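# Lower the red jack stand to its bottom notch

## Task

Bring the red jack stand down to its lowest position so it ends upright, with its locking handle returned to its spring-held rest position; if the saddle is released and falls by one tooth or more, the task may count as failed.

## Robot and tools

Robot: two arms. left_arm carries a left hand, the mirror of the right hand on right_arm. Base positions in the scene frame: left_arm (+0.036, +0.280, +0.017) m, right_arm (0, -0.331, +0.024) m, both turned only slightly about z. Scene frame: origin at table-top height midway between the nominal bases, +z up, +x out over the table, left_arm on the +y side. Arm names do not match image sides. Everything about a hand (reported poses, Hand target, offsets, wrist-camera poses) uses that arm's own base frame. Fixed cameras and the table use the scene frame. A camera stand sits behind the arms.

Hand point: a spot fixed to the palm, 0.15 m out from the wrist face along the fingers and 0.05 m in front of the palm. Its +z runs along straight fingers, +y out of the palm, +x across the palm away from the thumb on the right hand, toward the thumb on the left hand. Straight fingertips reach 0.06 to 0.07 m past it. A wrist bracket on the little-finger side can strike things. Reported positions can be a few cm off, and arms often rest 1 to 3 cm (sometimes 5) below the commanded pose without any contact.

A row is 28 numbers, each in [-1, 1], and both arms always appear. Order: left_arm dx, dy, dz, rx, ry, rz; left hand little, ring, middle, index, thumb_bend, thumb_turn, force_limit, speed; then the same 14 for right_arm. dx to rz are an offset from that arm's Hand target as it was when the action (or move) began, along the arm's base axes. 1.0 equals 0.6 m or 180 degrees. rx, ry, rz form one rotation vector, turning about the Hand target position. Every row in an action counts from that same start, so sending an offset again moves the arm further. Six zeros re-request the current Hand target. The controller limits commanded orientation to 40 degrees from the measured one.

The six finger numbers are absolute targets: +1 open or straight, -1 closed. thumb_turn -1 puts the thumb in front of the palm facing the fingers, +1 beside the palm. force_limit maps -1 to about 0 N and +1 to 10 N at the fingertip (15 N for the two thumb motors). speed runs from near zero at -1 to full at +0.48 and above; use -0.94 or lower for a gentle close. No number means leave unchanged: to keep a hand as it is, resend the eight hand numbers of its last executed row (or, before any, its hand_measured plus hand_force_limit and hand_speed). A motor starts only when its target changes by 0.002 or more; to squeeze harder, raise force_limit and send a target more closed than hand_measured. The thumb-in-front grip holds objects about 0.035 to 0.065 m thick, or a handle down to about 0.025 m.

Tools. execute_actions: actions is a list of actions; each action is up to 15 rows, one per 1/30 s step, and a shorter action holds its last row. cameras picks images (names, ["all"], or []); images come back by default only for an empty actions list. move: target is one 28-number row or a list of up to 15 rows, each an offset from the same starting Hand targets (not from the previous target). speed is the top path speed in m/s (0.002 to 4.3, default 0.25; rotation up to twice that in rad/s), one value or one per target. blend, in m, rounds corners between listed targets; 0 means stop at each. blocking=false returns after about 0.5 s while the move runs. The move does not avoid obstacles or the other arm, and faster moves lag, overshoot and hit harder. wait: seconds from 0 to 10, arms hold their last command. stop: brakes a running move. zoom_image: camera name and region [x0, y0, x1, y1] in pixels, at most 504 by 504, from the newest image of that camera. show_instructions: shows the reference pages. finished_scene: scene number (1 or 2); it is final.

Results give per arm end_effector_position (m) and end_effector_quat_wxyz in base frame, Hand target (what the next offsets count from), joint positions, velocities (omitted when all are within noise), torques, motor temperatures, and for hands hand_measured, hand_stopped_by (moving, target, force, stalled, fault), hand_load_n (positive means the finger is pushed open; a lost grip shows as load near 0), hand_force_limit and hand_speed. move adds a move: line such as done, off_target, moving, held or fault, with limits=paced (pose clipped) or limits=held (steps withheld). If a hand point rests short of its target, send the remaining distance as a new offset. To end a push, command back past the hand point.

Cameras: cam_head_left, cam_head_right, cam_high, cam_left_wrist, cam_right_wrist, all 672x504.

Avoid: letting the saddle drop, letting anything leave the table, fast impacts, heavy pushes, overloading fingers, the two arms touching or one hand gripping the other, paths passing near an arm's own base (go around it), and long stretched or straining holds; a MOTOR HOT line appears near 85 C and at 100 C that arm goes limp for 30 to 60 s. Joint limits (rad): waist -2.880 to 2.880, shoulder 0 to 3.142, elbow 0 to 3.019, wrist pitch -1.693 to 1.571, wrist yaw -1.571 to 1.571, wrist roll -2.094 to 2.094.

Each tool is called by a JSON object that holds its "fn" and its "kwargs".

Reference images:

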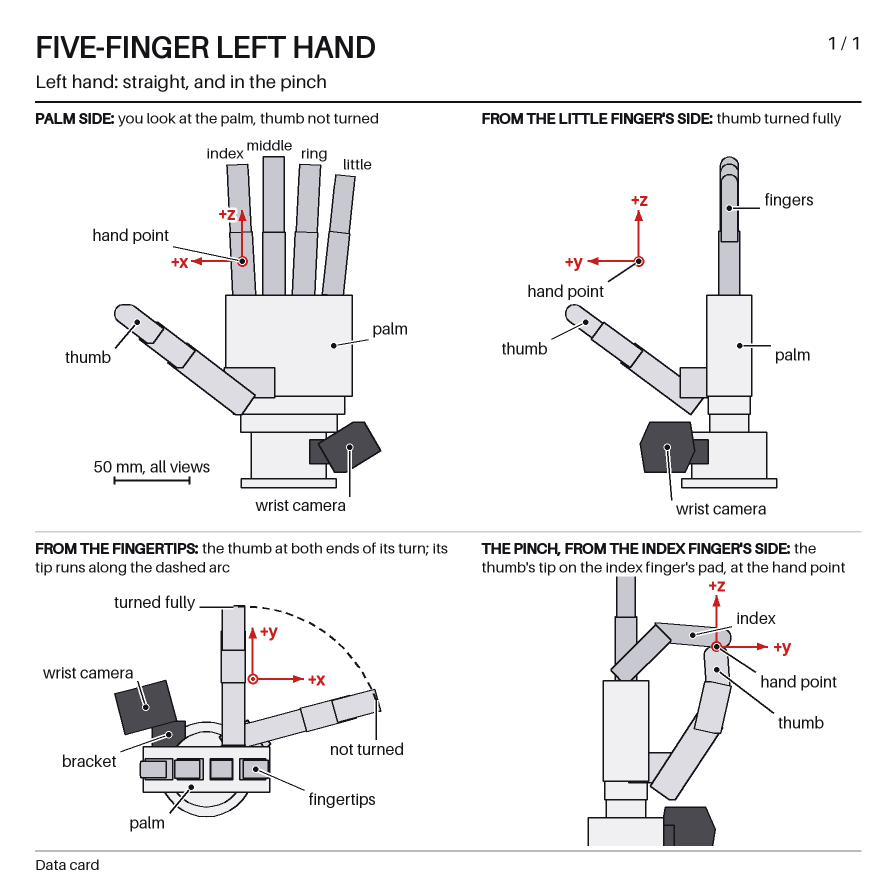

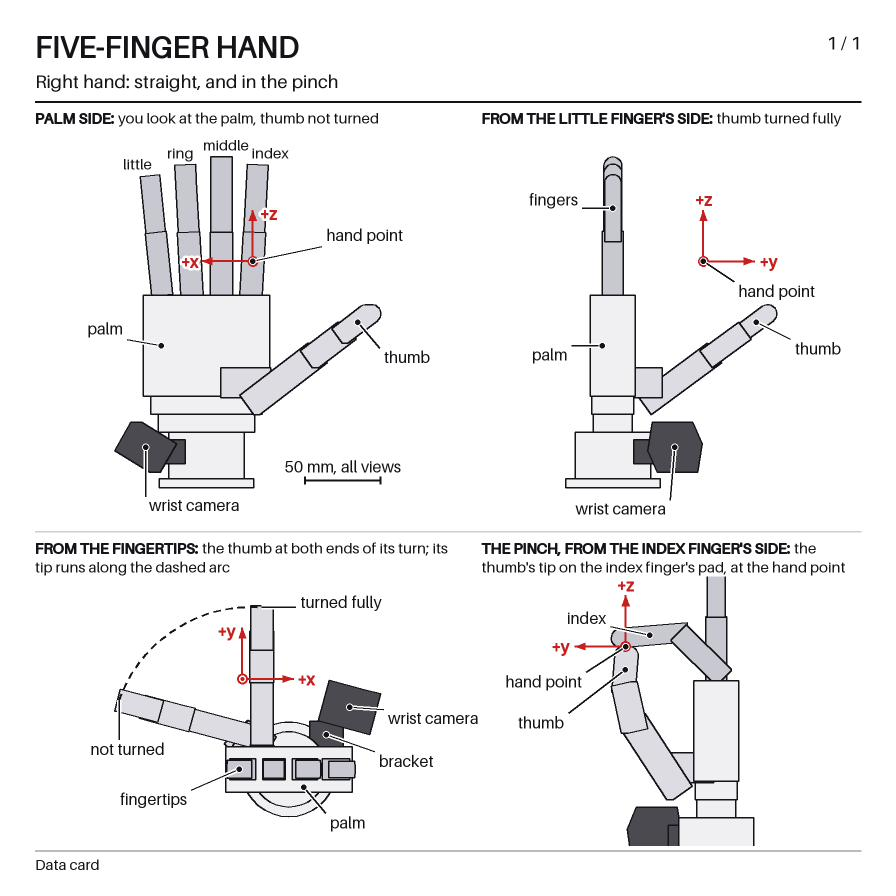

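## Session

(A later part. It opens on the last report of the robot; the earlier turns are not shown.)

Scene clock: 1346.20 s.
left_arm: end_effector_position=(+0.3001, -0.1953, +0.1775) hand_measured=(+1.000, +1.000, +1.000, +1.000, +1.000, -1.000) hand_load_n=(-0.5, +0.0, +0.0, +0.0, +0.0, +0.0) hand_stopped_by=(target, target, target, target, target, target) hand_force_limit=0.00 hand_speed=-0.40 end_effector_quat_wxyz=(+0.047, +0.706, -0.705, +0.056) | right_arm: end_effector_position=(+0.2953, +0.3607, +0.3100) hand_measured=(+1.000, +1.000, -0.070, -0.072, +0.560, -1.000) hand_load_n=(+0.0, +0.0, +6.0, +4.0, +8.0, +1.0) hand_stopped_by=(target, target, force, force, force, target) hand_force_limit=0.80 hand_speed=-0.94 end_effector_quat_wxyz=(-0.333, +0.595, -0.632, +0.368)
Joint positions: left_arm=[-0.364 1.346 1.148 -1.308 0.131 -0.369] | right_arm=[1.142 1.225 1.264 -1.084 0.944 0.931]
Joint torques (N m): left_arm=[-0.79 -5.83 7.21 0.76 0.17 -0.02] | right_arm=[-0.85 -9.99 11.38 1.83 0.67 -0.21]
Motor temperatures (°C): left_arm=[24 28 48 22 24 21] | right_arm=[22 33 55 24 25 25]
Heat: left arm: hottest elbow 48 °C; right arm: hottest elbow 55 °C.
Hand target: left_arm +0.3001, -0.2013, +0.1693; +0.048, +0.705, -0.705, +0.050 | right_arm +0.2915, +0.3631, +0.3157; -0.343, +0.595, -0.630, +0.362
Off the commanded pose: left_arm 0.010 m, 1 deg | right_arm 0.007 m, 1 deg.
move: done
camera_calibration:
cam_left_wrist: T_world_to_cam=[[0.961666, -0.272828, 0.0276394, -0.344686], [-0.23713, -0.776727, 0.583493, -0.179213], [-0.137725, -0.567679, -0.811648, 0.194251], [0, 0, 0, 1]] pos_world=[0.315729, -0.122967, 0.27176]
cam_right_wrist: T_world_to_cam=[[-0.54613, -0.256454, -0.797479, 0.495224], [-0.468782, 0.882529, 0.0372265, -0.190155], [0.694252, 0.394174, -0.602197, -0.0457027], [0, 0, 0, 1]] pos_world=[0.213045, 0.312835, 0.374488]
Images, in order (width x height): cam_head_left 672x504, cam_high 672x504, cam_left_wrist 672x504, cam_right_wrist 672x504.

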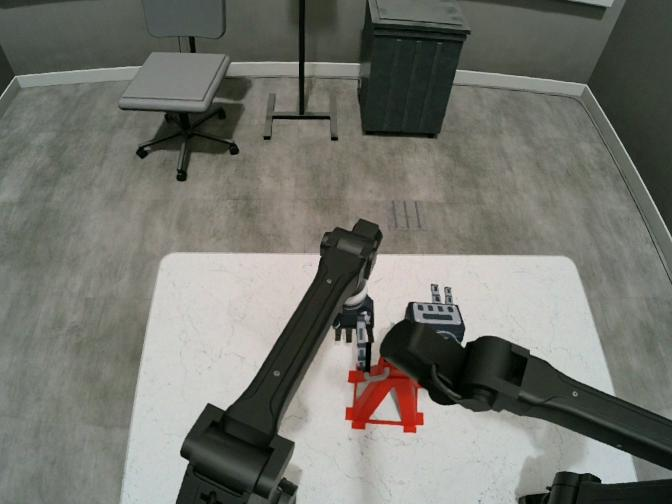

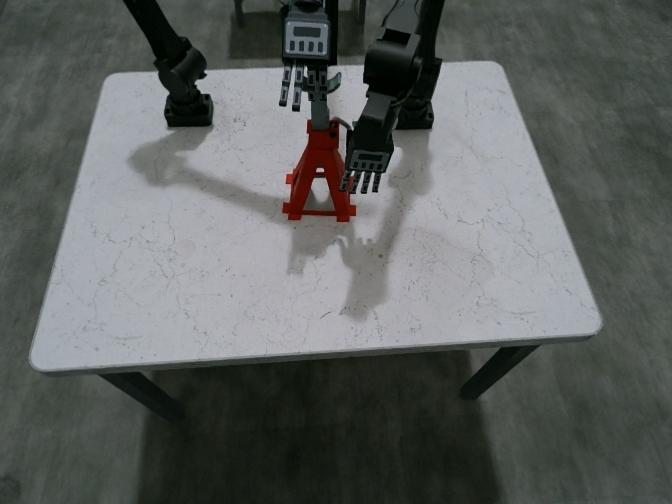

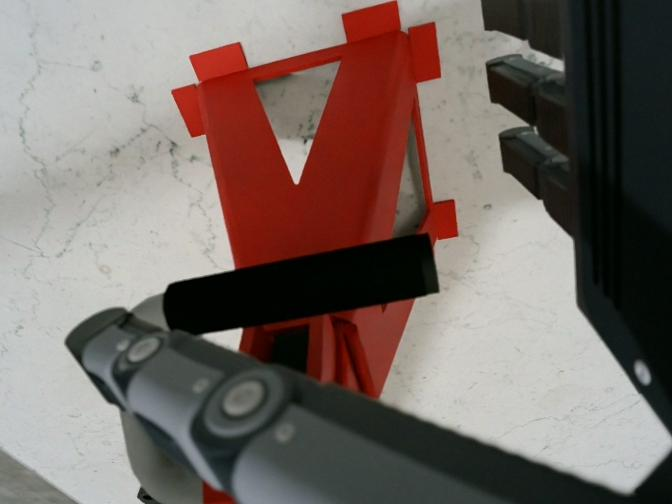

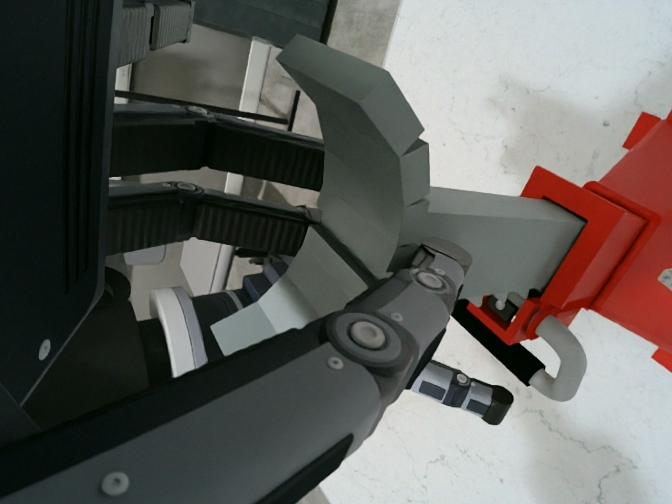

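{"fn": "execute_actions", "kwargs": {"actions": [[[0,-0.008,0,0,0,0,1,1,0.0,0.0,1,-1,-0.7,-0.6, 0,0,0,0,0,0,1,1,-0.65,-0.65,0.1,-1,0.8,-0.94]],[[0,0,0,0,0,0,1,1,0.0,0.0,1,-1,-0.7,-0.6, 0,0,0,0,0,0,1,1,-0.65,-0.65,0.1,-1,0.8,-0.94]],[[0,0,0,0,0,0,1,1,0.0,0.0,1,-1,-0.7,-0.6, 0,0,0,0,0,0,1,1,-0.65,-0.65,0.1,-1,0.8,-0.94]]], "cameras": ["cam_high","cam_left_wrist","cam_right_wrist","cam_head_left"]}}

{"fn": "zoom_image", "kwargs": {"camera": "cam_high", "region": [290, 70, 410, 190]}}

{"fn": "zoom_image", "kwargs": {"camera": "cam_head_left", "region": [315, 295, 435, 415]}}

{"fn": "zoom_image", "kwargs": {"camera": "cam_right_wrist", "region": [400, 230, 672, 504]}}

Scene clock: 1382.30 s.
left_arm: end_effector_position=(+0.2987, -0.1999, +0.1765) hand_measured=(+1.000, +1.000, +0.000, +0.000, +1.000, -1.000) hand_load_n=(+0.0, +0.0, +0.0, +0.0, -0.5, +0.0) hand_stopped_by=(target, target, target, target, target, target) hand_force_limit=-0.70 hand_speed=-0.60 end_effector_quat_wxyz=(+0.047, +0.705, -0.705, +0.055) | right_arm: end_effector_position=(+0.2953, +0.3607, +0.3100) hand_measured=(+1.000, +1.000, -0.070, -0.072, +0.560, -1.000) hand_load_n=(+0.0, +0.0, +6.5, +4.0, +8.0, +1.0) hand_stopped_by=(target, target, force, force, force, target) hand_force_limit=0.80 hand_speed=-0.94 end_effector_quat_wxyz=(-0.333, +0.595, -0.632, +0.368)
Joint positions: left_arm=[-0.376 1.349 1.148 -1.306 0.13 -0.381] | right_arm=[1.142 1.225 1.264 -1.084 0.944 0.931]
Joint torques (N m): left_arm=[-0.73 -5.71 7.5 0.75 0.19 -0.01] | right_arm=[-0.67 -9.17 11.15 1.89 0.64 -0.24]
Motor temperatures (°C): left_arm=[24 27 45 22 24 21] | right_arm=[22 33 55 24 25 25]
Heat: left arm: hottest elbow 45 °C; right arm: hottest elbow 55 °C.
Hand target: left_arm +0.3001, -0.2061, +0.1692; +0.049, +0.705, -0.705, +0.049 | right_arm +0.2915, +0.3631, +0.3157; -0.343, +0.595, -0.630, +0.362
Off the commanded pose: left_arm 0.010 m, 1 deg | right_arm 0.007 m, 1 deg.
camera_calibration:
cam_left_wrist: T_world_to_cam=[[0.961598, -0.273324, 0.0249747, -0.34412], [-0.236049, -0.777155, 0.583362, -0.182923], [-0.140038, -0.566855, -0.811828, 0.191485], [0, 0, 0, 1]] pos_world=[0.314541, -0.127672, 0.270758]
cam_right_wrist: T_world_to_cam=[[-0.54613, -0.256454, -0.797479, 0.495224], [-0.468782, 0.882529, 0.0372265, -0.190155], [0.694252, 0.394174, -0.602197, -0.0457027], [0, 0, 0, 1]] pos_world=[0.213045, 0.312835, 0.374488]
Images, in order (width x height): cam_head_left 672x504, cam_high 672x504, cam_left_wrist 672x504, cam_right_wrist 672x504.

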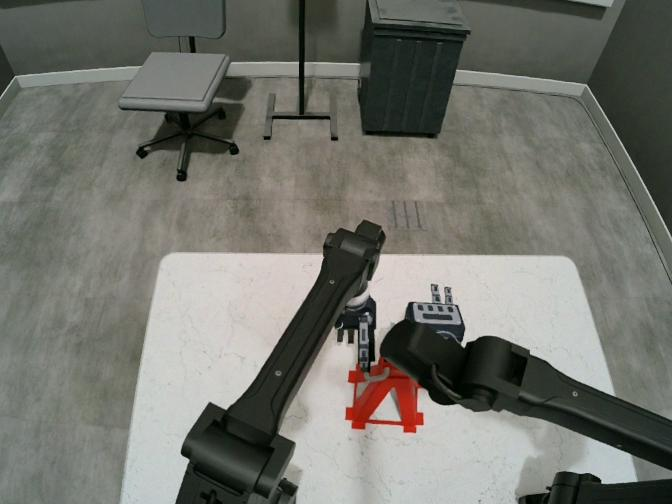

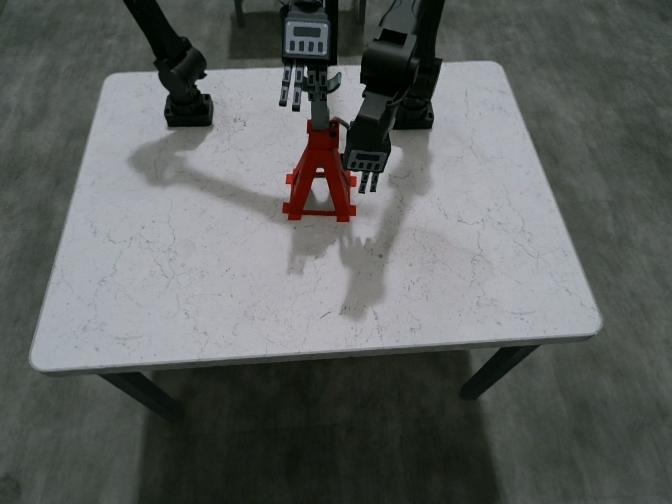

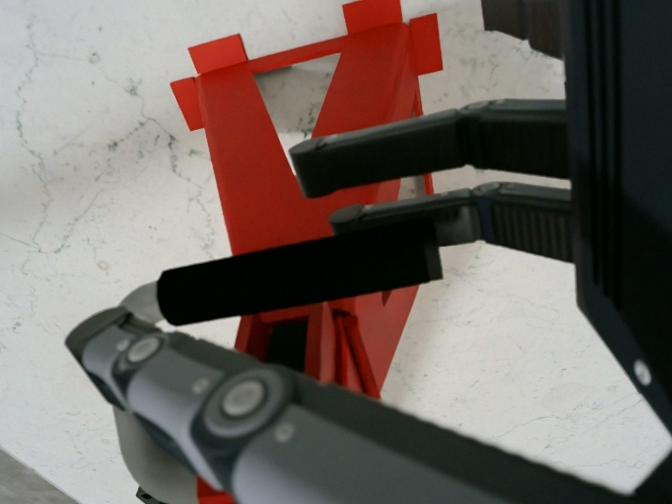

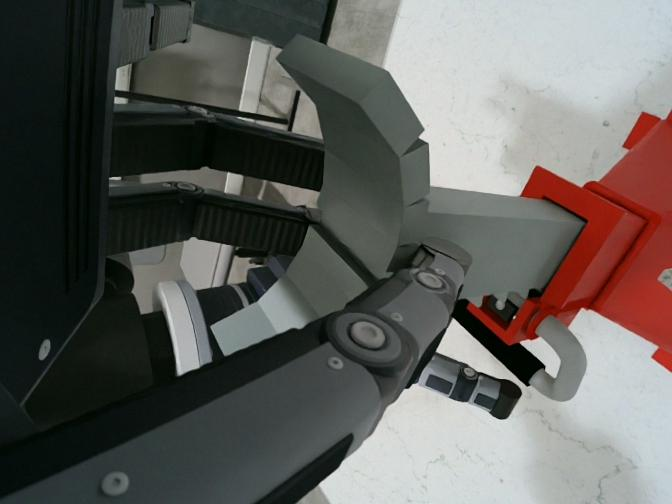

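Scaled by 4.200 from the camera's 672x504 image, which has a finer 960x720 frame.

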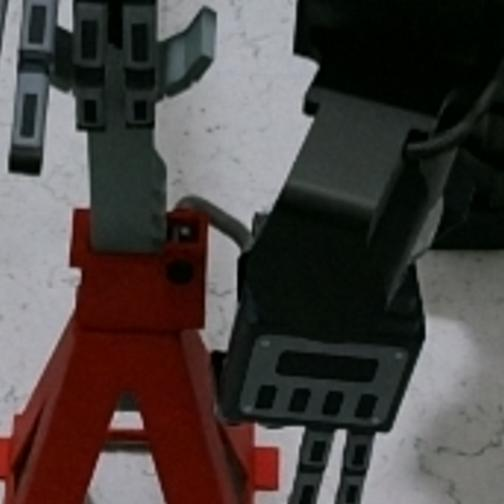

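Scaled by 4.200 from the camera's 672x504 image, which has a finer 960x720 frame.

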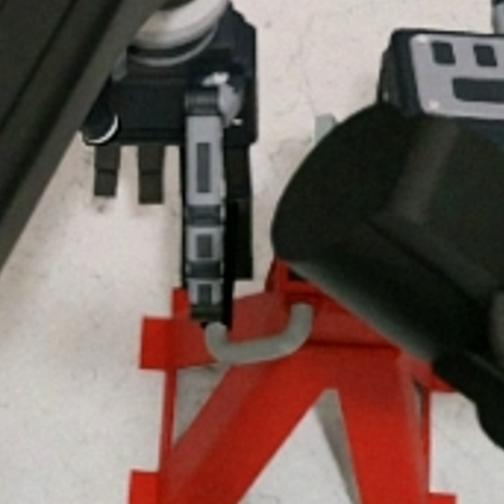

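Scaled by 1.839 from the camera's 672x504 image, which has a finer 960x720 frame.

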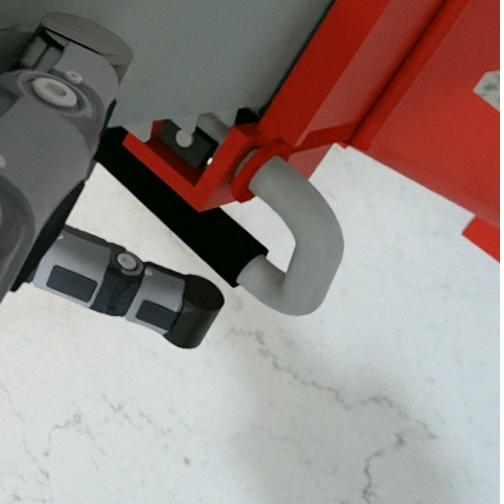

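{"fn": "move", "kwargs": {"target": [0,0,0.055,0,0,0,1,1,0.0,0.0,1,-1,-0.7,-0.6, 0,0,0,0,0,0,1,1,-0.65,-0.65,0.1,-1,0.8,-0.94], "speed": 0.04, "cameras": ["cam_left_wrist"]}}

Scene clock: 1397.00 s.
left_arm: end_effector_position=(+0.2906, -0.1967, +0.1877) hand_measured=(+1.000, +1.000, +0.000, +0.000, +1.000, -1.000) hand_load_n=(+0.0, +0.0, +0.0, +0.0, +0.0, +0.0) hand_stopped_by=(target, target, target, target, target, target) hand_force_limit=-0.70 hand_speed=-0.60 end_effector_quat_wxyz=(+0.055, +0.707, -0.704, +0.036) | right_arm: end_effector_position=(+0.2953, +0.3607, +0.3100) hand_measured=(+1.000, +1.000, -0.070, -0.072, +0.560, -1.000) hand_load_n=(+0.0, +0.0, +6.0, +4.0, +8.5, +1.0) hand_stopped_by=(target, target, force, force, force, target) hand_force_limit=0.80 hand_speed=-0.94 end_effector_quat_wxyz=(-0.333, +0.595, -0.632, +0.368)
Joint positions: left_arm=[-0.376 1.349 1.174 -1.373 0.13 -0.381] | right_arm=[1.142 1.225 1.264 -1.084 0.944 0.931]
Joint torques (N m): left_arm=[-0.67 -6.95 10.77 -0.16 0.22 -0.01] | right_arm=[-1.08 -9.76 11.43 1.66 0.65 -0.19]
Motor temperatures (°C): left_arm=[24 28 45 21 24 21] | right_arm=[22 33 55 24 25 25]
Heat: left arm: hottest elbow 45 °C; right arm: hottest elbow 55 °C.
Hand target: left_arm +0.3001, -0.2061, +0.2022; +0.049, +0.705, -0.705, +0.049 | right_arm +0.2915, +0.3631, +0.3157; -0.343, +0.595, -0.630, +0.362
Off the commanded pose: left_arm 0.020 m, 2 deg | right_arm 0.007 m, 1 deg.
move: off_target (left_arm)
camera_calibration:
cam_left_wrist: T_world_to_cam=[[0.96177, -0.273428, -0.0153382, -0.328225], [-0.214155, -0.785825, 0.580187, -0.196355], [-0.170693, -0.554722, -0.814339, 0.2131], [0, 0, 0, 1]] pos_world=[0.310001, -0.125835, 0.282424]
Images, in order (width x height): cam_left_wrist 672x504.

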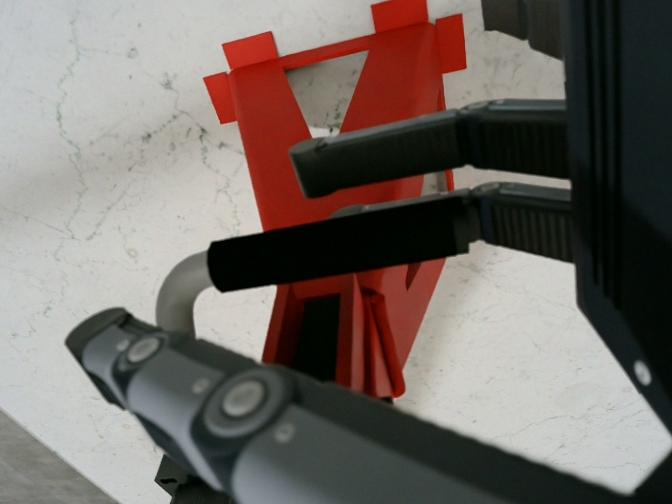

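{"fn": "move", "kwargs": {"target": [0.018,0,0.008,0,0,0,1,1,0.0,0.0,1,-1,-0.7,-0.6, 0,0,0,0,0,0,1,1,-0.65,-0.65,0.1,-1,0.8,-0.94], "speed": 0.04, "cameras": ["cam_left_wrist"]}}

Scene clock: 1404.83 s.
left_arm: end_effector_position=(+0.2945, -0.1981, +0.1913) hand_measured=(+1.000, +1.000, +0.000, +0.000, +1.000, -1.000) hand_load_n=(+0.0, +0.0, +0.5, +1.0, +0.0, +0.0) hand_stopped_by=(target, target, target, target, target, target) hand_force_limit=-0.70 hand_speed=-0.60 end_effector_quat_wxyz=(+0.056, +0.707, -0.704, +0.033) | right_arm: end_effector_position=(+0.2953, +0.3607, +0.3100) hand_measured=(+1.000, +1.000, -0.070, -0.072, +0.560, -1.000) hand_load_n=(+0.0, +0.0, +6.5, +4.0, +8.0, +1.0) hand_stopped_by=(target, target, force, force, force, target) hand_force_limit=0.80 hand_speed=-0.94 end_effector_quat_wxyz=(-0.333, +0.595, -0.632, +0.368)
Joint positions: left_arm=[-0.376 1.363 1.197 -1.388 0.129 -0.381] | right_arm=[1.142 1.225 1.264 -1.084 0.944 0.931]
Joint torques (N m): left_arm=[0.03 -6.48 11.75 -0.1 0.26 0.1] | right_arm=[-0.67 -9.35 11.43 1.5 0.64 -0.17]
Motor temperatures (°C): left_arm=[24 28 45 21 24 21] | right_arm=[22 33 55 24 25 25]
Heat: left arm: hottest elbow 45 °C; right arm: hottest elbow 55 °C.
Hand target: left_arm +0.3109, -0.2061, +0.2071; +0.048, +0.705, -0.705, +0.050 | right_arm +0.2915, +0.3631, +0.3157; -0.343, +0.595, -0.630, +0.362
Off the commanded pose: left_arm 0.024 m, 2 deg | right_arm 0.007 m, 1 deg.
move: off_target (left_arm)
camera_calibration:
cam_left_wrist: T_world_to_cam=[[0.961654, -0.273376, -0.0220678, -0.33102], [-0.210635, -0.787684, 0.578953, -0.199867], [-0.175654, -0.552104, -0.815062, 0.218033], [0, 0, 0, 1]] pos_world=[0.314527, -0.127549, 0.286119]
Images, in order (width x height): cam_left_wrist 672x504.

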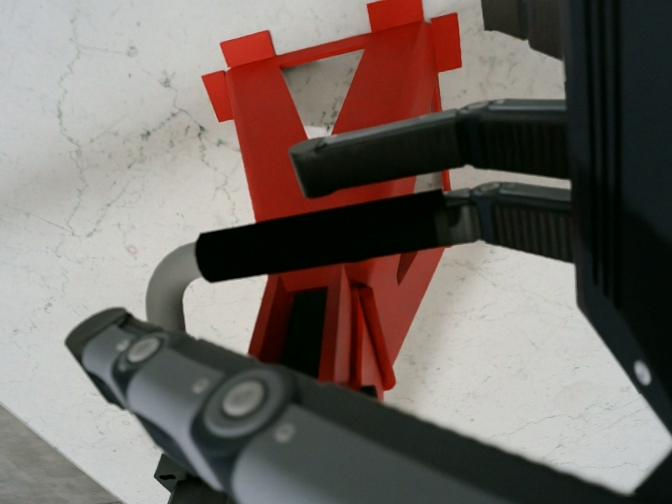

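{"fn": "move", "kwargs": {"target": [0.0,0,0.025,0,0,0,1,1,0.0,0.0,1,-1,-0.7,-0.6, 0,0,-0.01,0,0,0,1,1,-0.65,-0.65,0.1,-1,0.8,-0.94], "speed": 0.04, "cameras": ["cam_left_wrist","cam_high","cam_right_wrist"]}}

{"fn": "zoom_image", "kwargs": {"camera": "cam_high", "region": [290, 70, 410, 190]}}

Scene clock: 1416.17 s.
left_arm: end_effector_position=(+0.2938, -0.1969, +0.1926) hand_measured=(+1.000, +1.000, +0.000, +0.000, +1.000, -1.000) hand_load_n=(+0.0, +0.0, +0.0, +4.5, +0.0, +0.0) hand_stopped_by=(target, target, target, target, target, target) hand_force_limit=-0.70 hand_speed=-0.60 end_effector_quat_wxyz=(+0.059, +0.708, -0.704, +0.021) | right_arm: end_effector_position=(+0.2953, +0.3615, +0.3055) hand_measured=(+1.000, +1.000, -0.072, -0.072, +0.556, -1.000) hand_load_n=(+0.0, +0.0, +0.0, +0.0, +0.0, +0.0) hand_stopped_by=(target, target, force, force, force, target) hand_force_limit=0.80 hand_speed=-0.94 end_effector_quat_wxyz=(-0.334, +0.595, -0.632, +0.368)
Joint positions: left_arm=[-0.376 1.376 1.212 -1.414 0.124 -0.381] | right_arm=[1.143 1.225 1.252 -1.069 0.944 0.929]
Joint torques (N m): left_arm=[0.03 -8.06 12.96 -0.68 0.49 0.1] | right_arm=[-0.91 -9.64 11.11 1.5 0.7 -0.2]
Motor temperatures (°C): left_arm=[24 28 47 21 24 21] | right_arm=[21 33 55 24 25 25]
Heat: left arm: hottest elbow 47 °C; right arm: hottest elbow 55 °C.
Hand target: left_arm +0.3108, -0.2060, +0.2220; +0.048, +0.705, -0.705, +0.049 | right_arm +0.2915, +0.3631, +0.3096; -0.343, +0.595, -0.630, +0.362
Off the commanded pose: left_arm 0.035 m, 4 deg | right_arm 0.006 m, 1 deg.
move: off_target (left_arm)
camera_calibration:
cam_left_wrist: T_world_to_cam=[[0.960961, -0.27287, -0.0457916, -0.325116], [-0.198602, -0.795486, 0.572503, -0.203671], [-0.192645, -0.541058, -0.818623, 0.227566], [0, 0, 0, 1]] pos_world=[0.315814, -0.127605, 0.288005]
cam_right_wrist: T_world_to_cam=[[-0.54495, -0.256442, -0.79829, 0.491676], [-0.470164, 0.881774, 0.0376958, -0.190154], [0.694245, 0.39587, -0.601092, -0.0497065], [0, 0, 0, 1]] pos_world=[0.213043, 0.313437, 0.36979]
Images, in order (width x height): cam_high 672x504, cam_left_wrist 672x504, cam_right_wrist 672x504.

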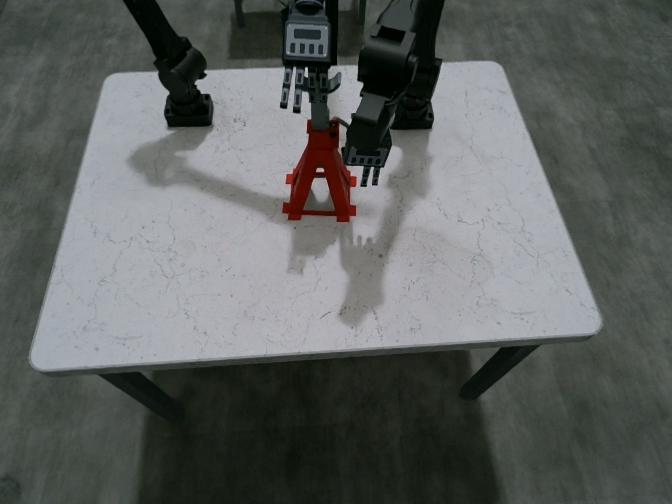

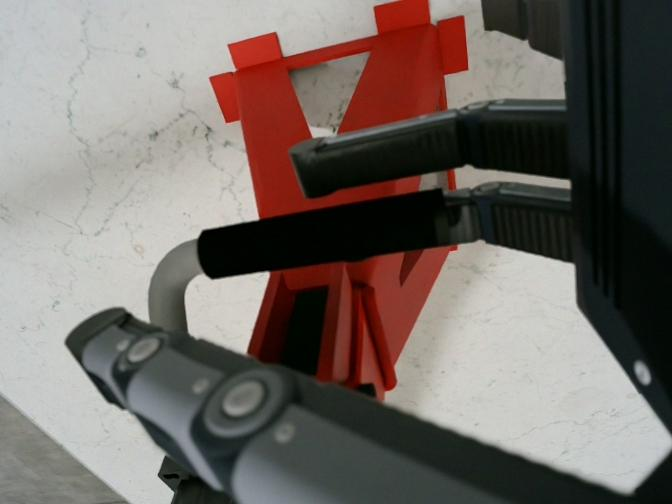

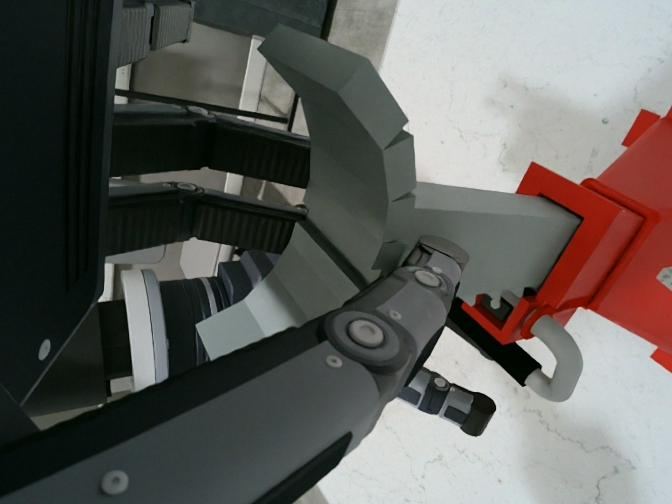

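Scaled by 4.200 from the camera's 672x504 image, which has a finer 960x720 frame.

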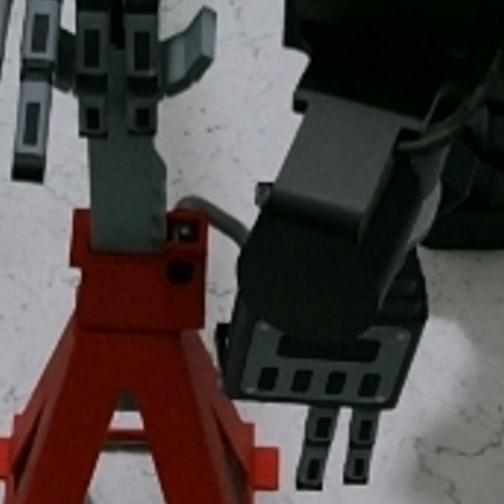

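{"fn": "move", "kwargs": {"target": [0.0,0,0,0,0,0,1,1,0.0,0.0,1,-1,-0.7,-0.6, 0,0,-0.007,0,0,0,1,1,-0.072,-0.072,0.556,-1,0.8,-0.94], "speed": 0.04}}

{"fn": "execute_actions", "kwargs": {"actions": [[[0,0,0,0,0,0,1,1,0.0,0.0,1,-1,-0.7,-0.6, 0,0,0,0,0,0,1,1,-0.5,-0.5,0.1,-1,0.5,-0.92]],[[0,0,0,0,0,0,1,1,0.0,0.0,1,-1,-0.7,-0.6, 0,0,0,0,0,0,1,1,-0.5,-0.5,0.1,-1,0.5,-0.92]],[[0,0,0,0,0,0,1,1,0.0,0.0,1,-1,-0.7,-0.6, 0,0,0,0,0,0,1,1,-0.5,-0.5,0.1,-1,0.5,-0.92]]], "cameras": ["cam_right_wrist","cam_high"]}}

{"fn": "zoom_image", "kwargs": {"camera": "cam_right_wrist", "region": [200, 20, 620, 420]}}

Scene clock: 1474.43 s.
left_arm: end_effector_position=(+0.2939, -0.1969, +0.1926) hand_measured=(+1.000, +1.000, +0.000, +0.000, +1.000, -1.000) hand_load_n=(+0.0, +0.0, +0.0, +4.5, +0.0, -0.5) hand_stopped_by=(target, target, target, target, target, target) hand_force_limit=-0.70 hand_speed=-0.60 end_effector_quat_wxyz=(+0.059, +0.708, -0.704, +0.021) | right_arm: end_effector_position=(+0.2952, +0.3613, +0.3012) hand_measured=(+1.000, +1.000, -0.072, -0.072, +0.556, -1.000) hand_load_n=(+0.0, +0.0, +0.0, +0.0, +0.0, +0.0) hand_stopped_by=(target, target, target, target, target, target) hand_force_limit=0.80 hand_speed=-0.94 end_effector_quat_wxyz=(-0.334, +0.595, -0.632, +0.368)
Joint positions: left_arm=[-0.376 1.377 1.212 -1.414 0.124 -0.381] | right_arm=[1.143 1.225 1.24 -1.058 0.944 0.929]
Joint torques (N m): left_arm=[0.09 -8.06 12.97 -0.68 0.49 0.1] | right_arm=[-1.73 -9.64 10.92 1.87 0.65 -0.15]
Motor temperatures (°C): left_arm=[24 30 62 21 24 21] | right_arm=[21 33 57 24 24 25]
Heat: left arm: hottest elbow 62 °C; right arm: hottest elbow 57 °C.
Hand target: left_arm +0.3110, -0.2061, +0.2220; +0.048, +0.705, -0.705, +0.049 | right_arm +0.2914, +0.3630, +0.3054; -0.343, +0.595, -0.630, +0.362
Off the commanded pose: left_arm 0.035 m, 3 deg | right_arm 0.006 m, 1 deg.
move: off_target (left_arm)

Scene clock: 1476.13 s.
left_arm: end_effector_position=(+0.2928, -0.1965, +0.1933) hand_measured=(+1.000, +1.000, +0.000, +0.000, +1.000, -1.000) hand_load_n=(+0.0, +0.0, +0.0, +4.5, +0.0, +0.0) hand_stopped_by=(target, target, target, target, target, target) hand_force_limit=-0.70 hand_speed=-0.60 end_effector_quat_wxyz=(+0.060, +0.708, -0.704, +0.019) | right_arm: end_effector_position=(+0.2957, +0.3616, +0.3009) hand_measured=(+1.000, +1.000, -0.174, -0.174, +0.494, -1.000) hand_load_n=(+0.0, +0.0, +9.0, +9.0, +11.5, +0.0) hand_stopped_by=(target, target, force, force, force, target) hand_force_limit=0.50 hand_speed=-0.92 end_effector_quat_wxyz=(-0.335, +0.594, -0.632, +0.368)
Joint positions: left_arm=[-0.376 1.377 1.213 -1.42 0.124 -0.381] | right_arm=[1.143 1.225 1.238 -1.054 0.946 0.929]
Joint torques (N m): left_arm=[0.09 -8.06 12.88 -0.46 0.49 0.1] | right_arm=[-0.97 -9.82 11.17 1.46 0.54 -0.16]
Motor temperatures (°C): left_arm=[24 30 62 21 24 21] | right_arm=[21 33 57 24 24 25]
Heat: left arm: hottest elbow 62 °C; right arm: hottest elbow 57 °C.
Hand target: left_arm +0.3108, -0.2061, +0.2219; +0.049, +0.705, -0.705, +0.049 | right_arm +0.2914, +0.3630, +0.3054; -0.343, +0.595, -0.630, +0.362
Off the commanded pose: left_arm 0.035 m, 4 deg | right_arm 0.006 m, 1 deg.
camera_calibration:
cam_right_wrist: T_world_to_cam=[[-0.543344, -0.255071, -0.799823, 0.487769], [-0.469413, 0.88218, 0.0375514, -0.190201], [0.696009, 0.39585, -0.599061, -0.05388], [0, 0, 0, 1]] pos_world=[0.213245, 0.313536, 0.364994]
Images, in order (width x height): cam_high 672x504, cam_right_wrist 672x504.

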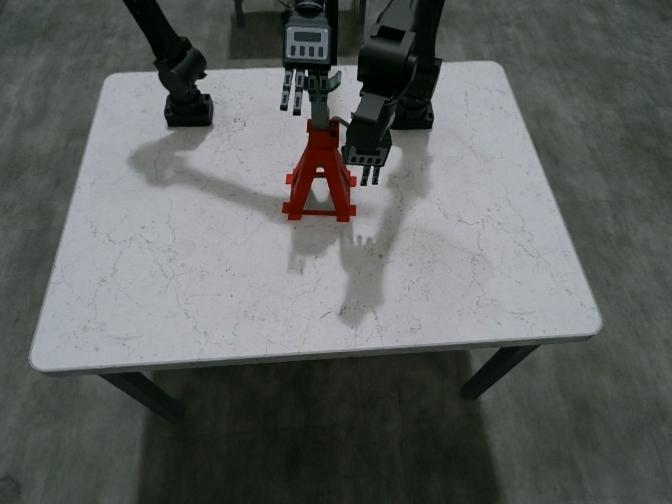

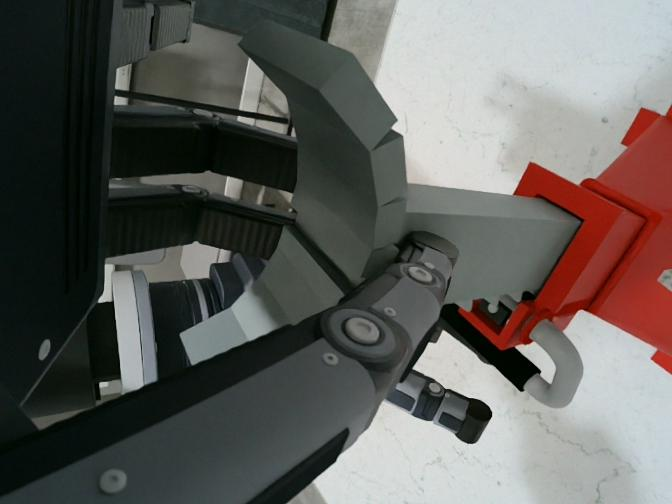

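Scaled by 1.200 from the camera's 672x504 image, which has a finer 960x720 frame.

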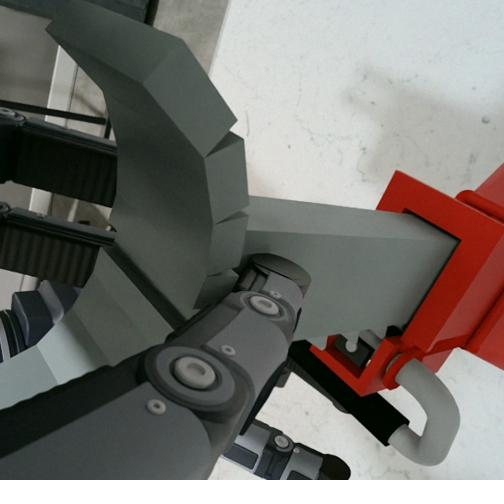

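{"fn": "move", "kwargs": {"target": [0.005,0,0.025,0,0,0,1,1,0.0,0.0,1,-1,-0.7,-0.6, 0,0,0,0,0,0,1,1,-0.5,-0.5,0.1,-1,0.5,-0.92], "speed": 0.04, "cameras": ["cam_left_wrist","cam_high","cam_right_wrist"]}}

{"fn": "zoom_image", "kwargs": {"camera": "cam_high", "region": [290, 70, 410, 190]}}

{"fn": "zoom_image", "kwargs": {"camera": "cam_right_wrist", "region": [400, 230, 672, 504]}}

Scene clock: 1489.70 s.
left_arm: end_effector_position=(+0.2935, -0.1961, +0.1946) hand_measured=(+1.000, +1.000, +0.000, +0.000, +1.000, -1.000) hand_load_n=(+0.0, +0.0, +0.0, +8.0, +0.0, +0.0) hand_stopped_by=(target, target, target, target, target, target) hand_force_limit=-0.70 hand_speed=-0.60 end_effector_quat_wxyz=(+0.063, +0.708, -0.703, +0.007) | right_arm: end_effector_position=(+0.2957, +0.3615, +0.3009) hand_measured=(+1.000, +1.000, -0.174, -0.174, +0.494, -1.000) hand_load_n=(+0.0, +0.0, +8.5, +8.0, +12.0, +0.5) hand_stopped_by=(target, target, force, force, force, target) hand_force_limit=0.50 hand_speed=-0.92 end_effector_quat_wxyz=(-0.335, +0.594, -0.632, +0.368)
Joint positions: left_arm=[-0.376 1.394 1.232 -1.446 0.121 -0.381] | right_arm=[1.143 1.225 1.238 -1.054 0.946 0.928]
Joint torques (N m): left_arm=[0.26 -9.35 14.38 -0.98 0.66 0.13] | right_arm=[-1.03 -9.29 11.17 1.66 0.54 -0.2]
Motor temperatures (°C): left_arm=[24 30 59 21 24 21] | right_arm=[21 33 55 24 24 25]
Heat: left arm: hottest elbow 59 °C; right arm: hottest elbow 55 °C.
Hand target: left_arm +0.3138, -0.2061, +0.2369; +0.049, +0.705, -0.705, +0.049 | right_arm +0.2914, +0.3629, +0.3054; -0.343, +0.595, -0.630, +0.362
Off the commanded pose: left_arm 0.048 m, 5 deg | right_arm 0.006 m, 1 deg.
move: off_target (left_arm)
camera_calibration:
cam_left_wrist: T_world_to_cam=[[0.959376, -0.272055, -0.0747217, -0.318255], [-0.183745, -0.803485, 0.56626, -0.208837], [-0.214092, -0.529527, -0.820833, 0.238544], [0, 0, 0, 1]] pos_world=[0.318024, -0.128064, 0.29028]
cam_right_wrist: T_world_to_cam=[[-0.54331, -0.255818, -0.799607, 0.487917], [-0.469709, 0.882047, 0.0369611, -0.189881], [0.695836, 0.395664, -0.599385, -0.0536666], [0, 0, 0, 1]] pos_world=[0.213244, 0.313536, 0.364993]
Images, in order (width x height): cam_high 672x504, cam_left_wrist 672x504, cam_right_wrist 672x504.

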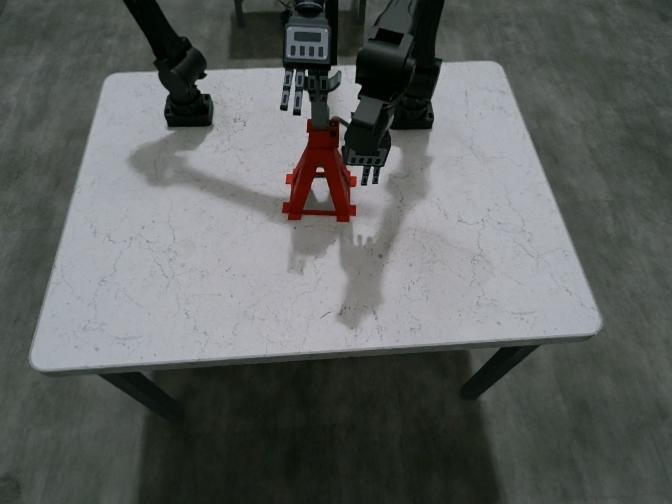

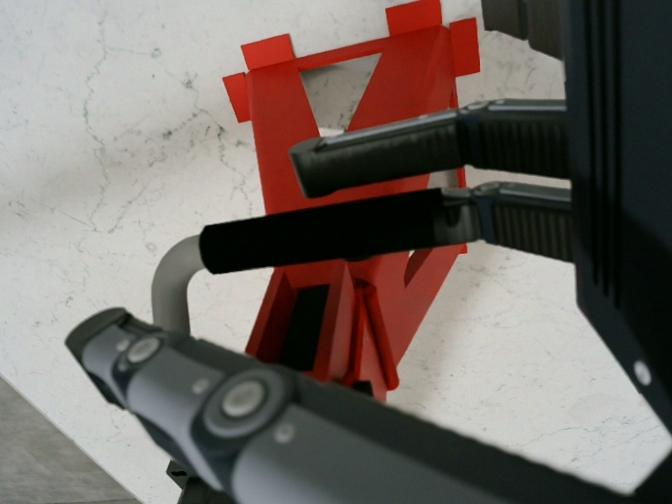

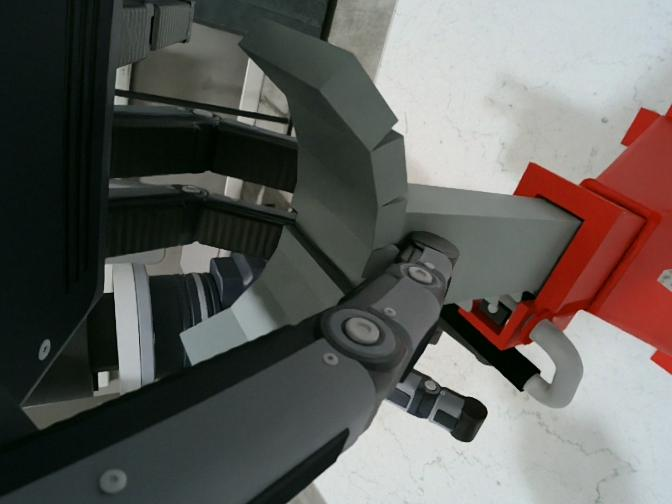

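Scaled by 4.200 from the camera's 672x504 image, which has a finer 960x720 frame.

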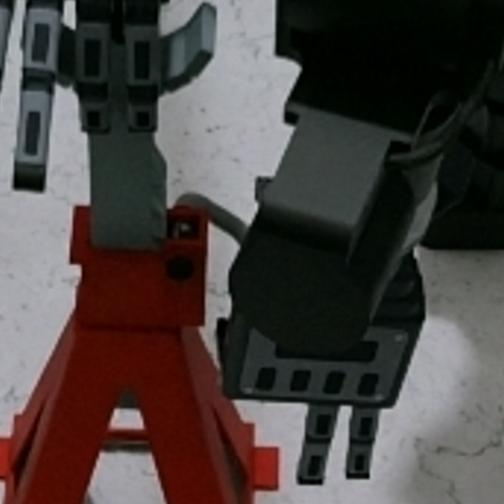

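Scaled by 1.839 from the camera's 672x504 image, which has a finer 960x720 frame.

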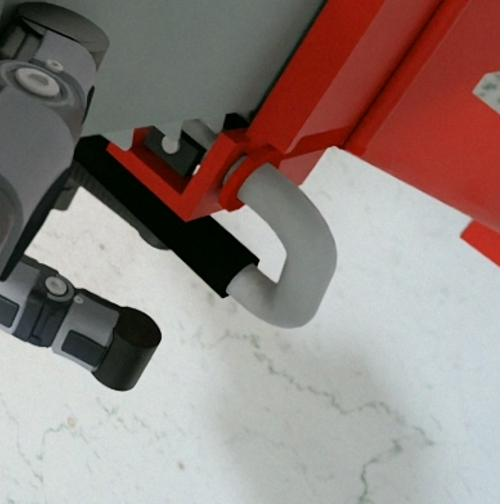

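{"fn": "move", "kwargs": {"target": [-0.018,-0.018,-0.085,0,0,0,1,1,0.0,0.0,1,-1,-0.7,-0.6, 0,0,0,0,0,0,1,1,-0.5,-0.5,0.1,-1,0.5,-0.92], "speed": 0.04, "cameras": ["cam_left_wrist","cam_head_left"]}}

{"fn": "zoom_image", "kwargs": {"camera": "cam_head_left", "region": [315, 295, 435, 415]}}

Scene clock: 1556.13 s.
left_arm: end_effector_position=(+0.3053, -0.2109, +0.1840) hand_measured=(+1.000, +1.000, +0.000, +0.000, +1.000, -1.000) hand_load_n=(+0.0, +0.0, +0.0, +0.0, +0.0, +0.0) hand_stopped_by=(target, target, target, target, target, target) hand_force_limit=-0.70 hand_speed=-0.60 end_effector_quat_wxyz=(+0.051, +0.707, -0.705, +0.042) | right_arm: end_effector_position=(+0.2967, +0.3614, +0.3009) hand_measured=(+1.000, +1.000, -0.174, -0.174, +0.494, -1.000) hand_load_n=(+0.0, -0.5, +10.0, +10.0, +10.5, +0.0) hand_stopped_by=(target, target, force, force, force, target) hand_force_limit=0.50 hand_speed=-0.92 end_effector_quat_wxyz=(-0.336, +0.593, -0.633, +0.368)
Joint positions: left_arm=[-0.398 1.39 1.207 -1.348 0.125 -0.403] | right_arm=[1.141 1.225 1.238 -1.051 0.946 0.928]
Joint torques (N m): left_arm=[-0.79 -8.59 7.15 0.73 0.36 -0.01] | right_arm=[-0.79 -9.88 11.29 1.43 0.59 -0.16]
Motor temperatures (°C): left_arm=[24 30 64 21 24 21] | right_arm=[21 33 54 24 24 25]
Heat: left arm: hottest elbow 64 °C; right arm: hottest elbow 54 °C.
Hand target: left_arm +0.3031, -0.2169, +0.1861; +0.048, +0.705, -0.705, +0.049 | right_arm +0.2916, +0.3629, +0.3055; -0.343, +0.595, -0.630, +0.362
Off the commanded pose: left_arm 0.007 m, 1 deg | right_arm 0.007 m, 1 deg.
move: done
camera_calibration:
cam_left_wrist: T_world_to_cam=[[0.961978, -0.273122, -0.00166557, -0.348801], [-0.221957, -0.78529, 0.577975, -0.199283], [-0.159166, -0.55563, -0.816053, 0.201268], [0, 0, 0, 1]] pos_world=[0.323341, -0.13993, 0.278845]
Images, in order (width x height): cam_head_left 672x504, cam_left_wrist 672x504.

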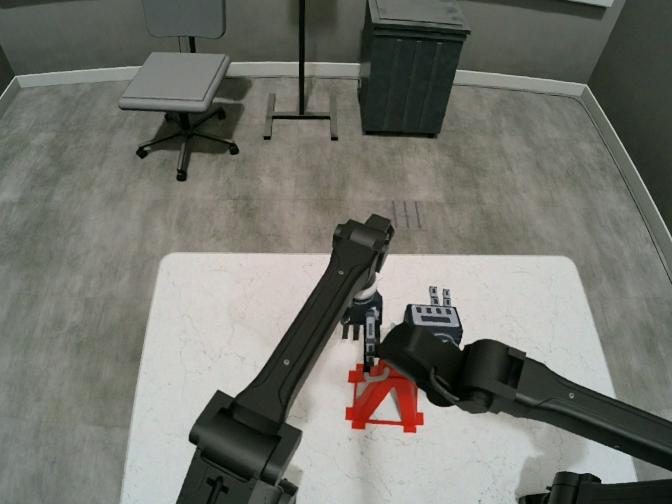

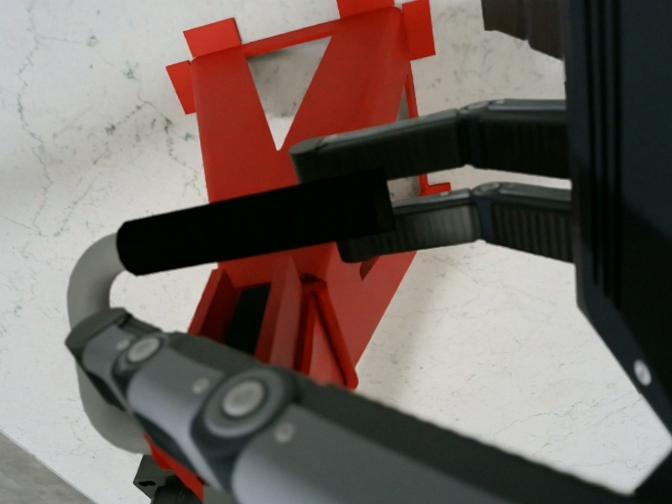

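Scaled by 4.200 from the camera's 672x504 image, which has a finer 960x720 frame.

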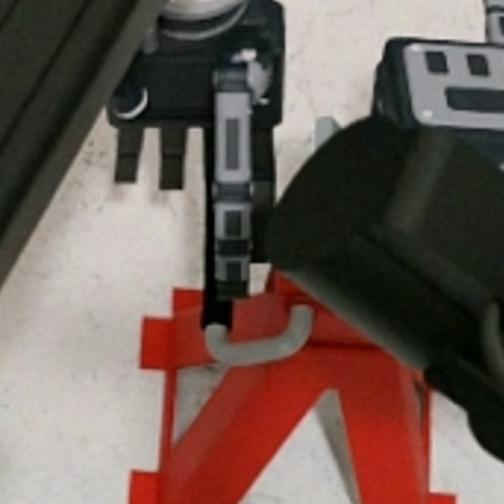

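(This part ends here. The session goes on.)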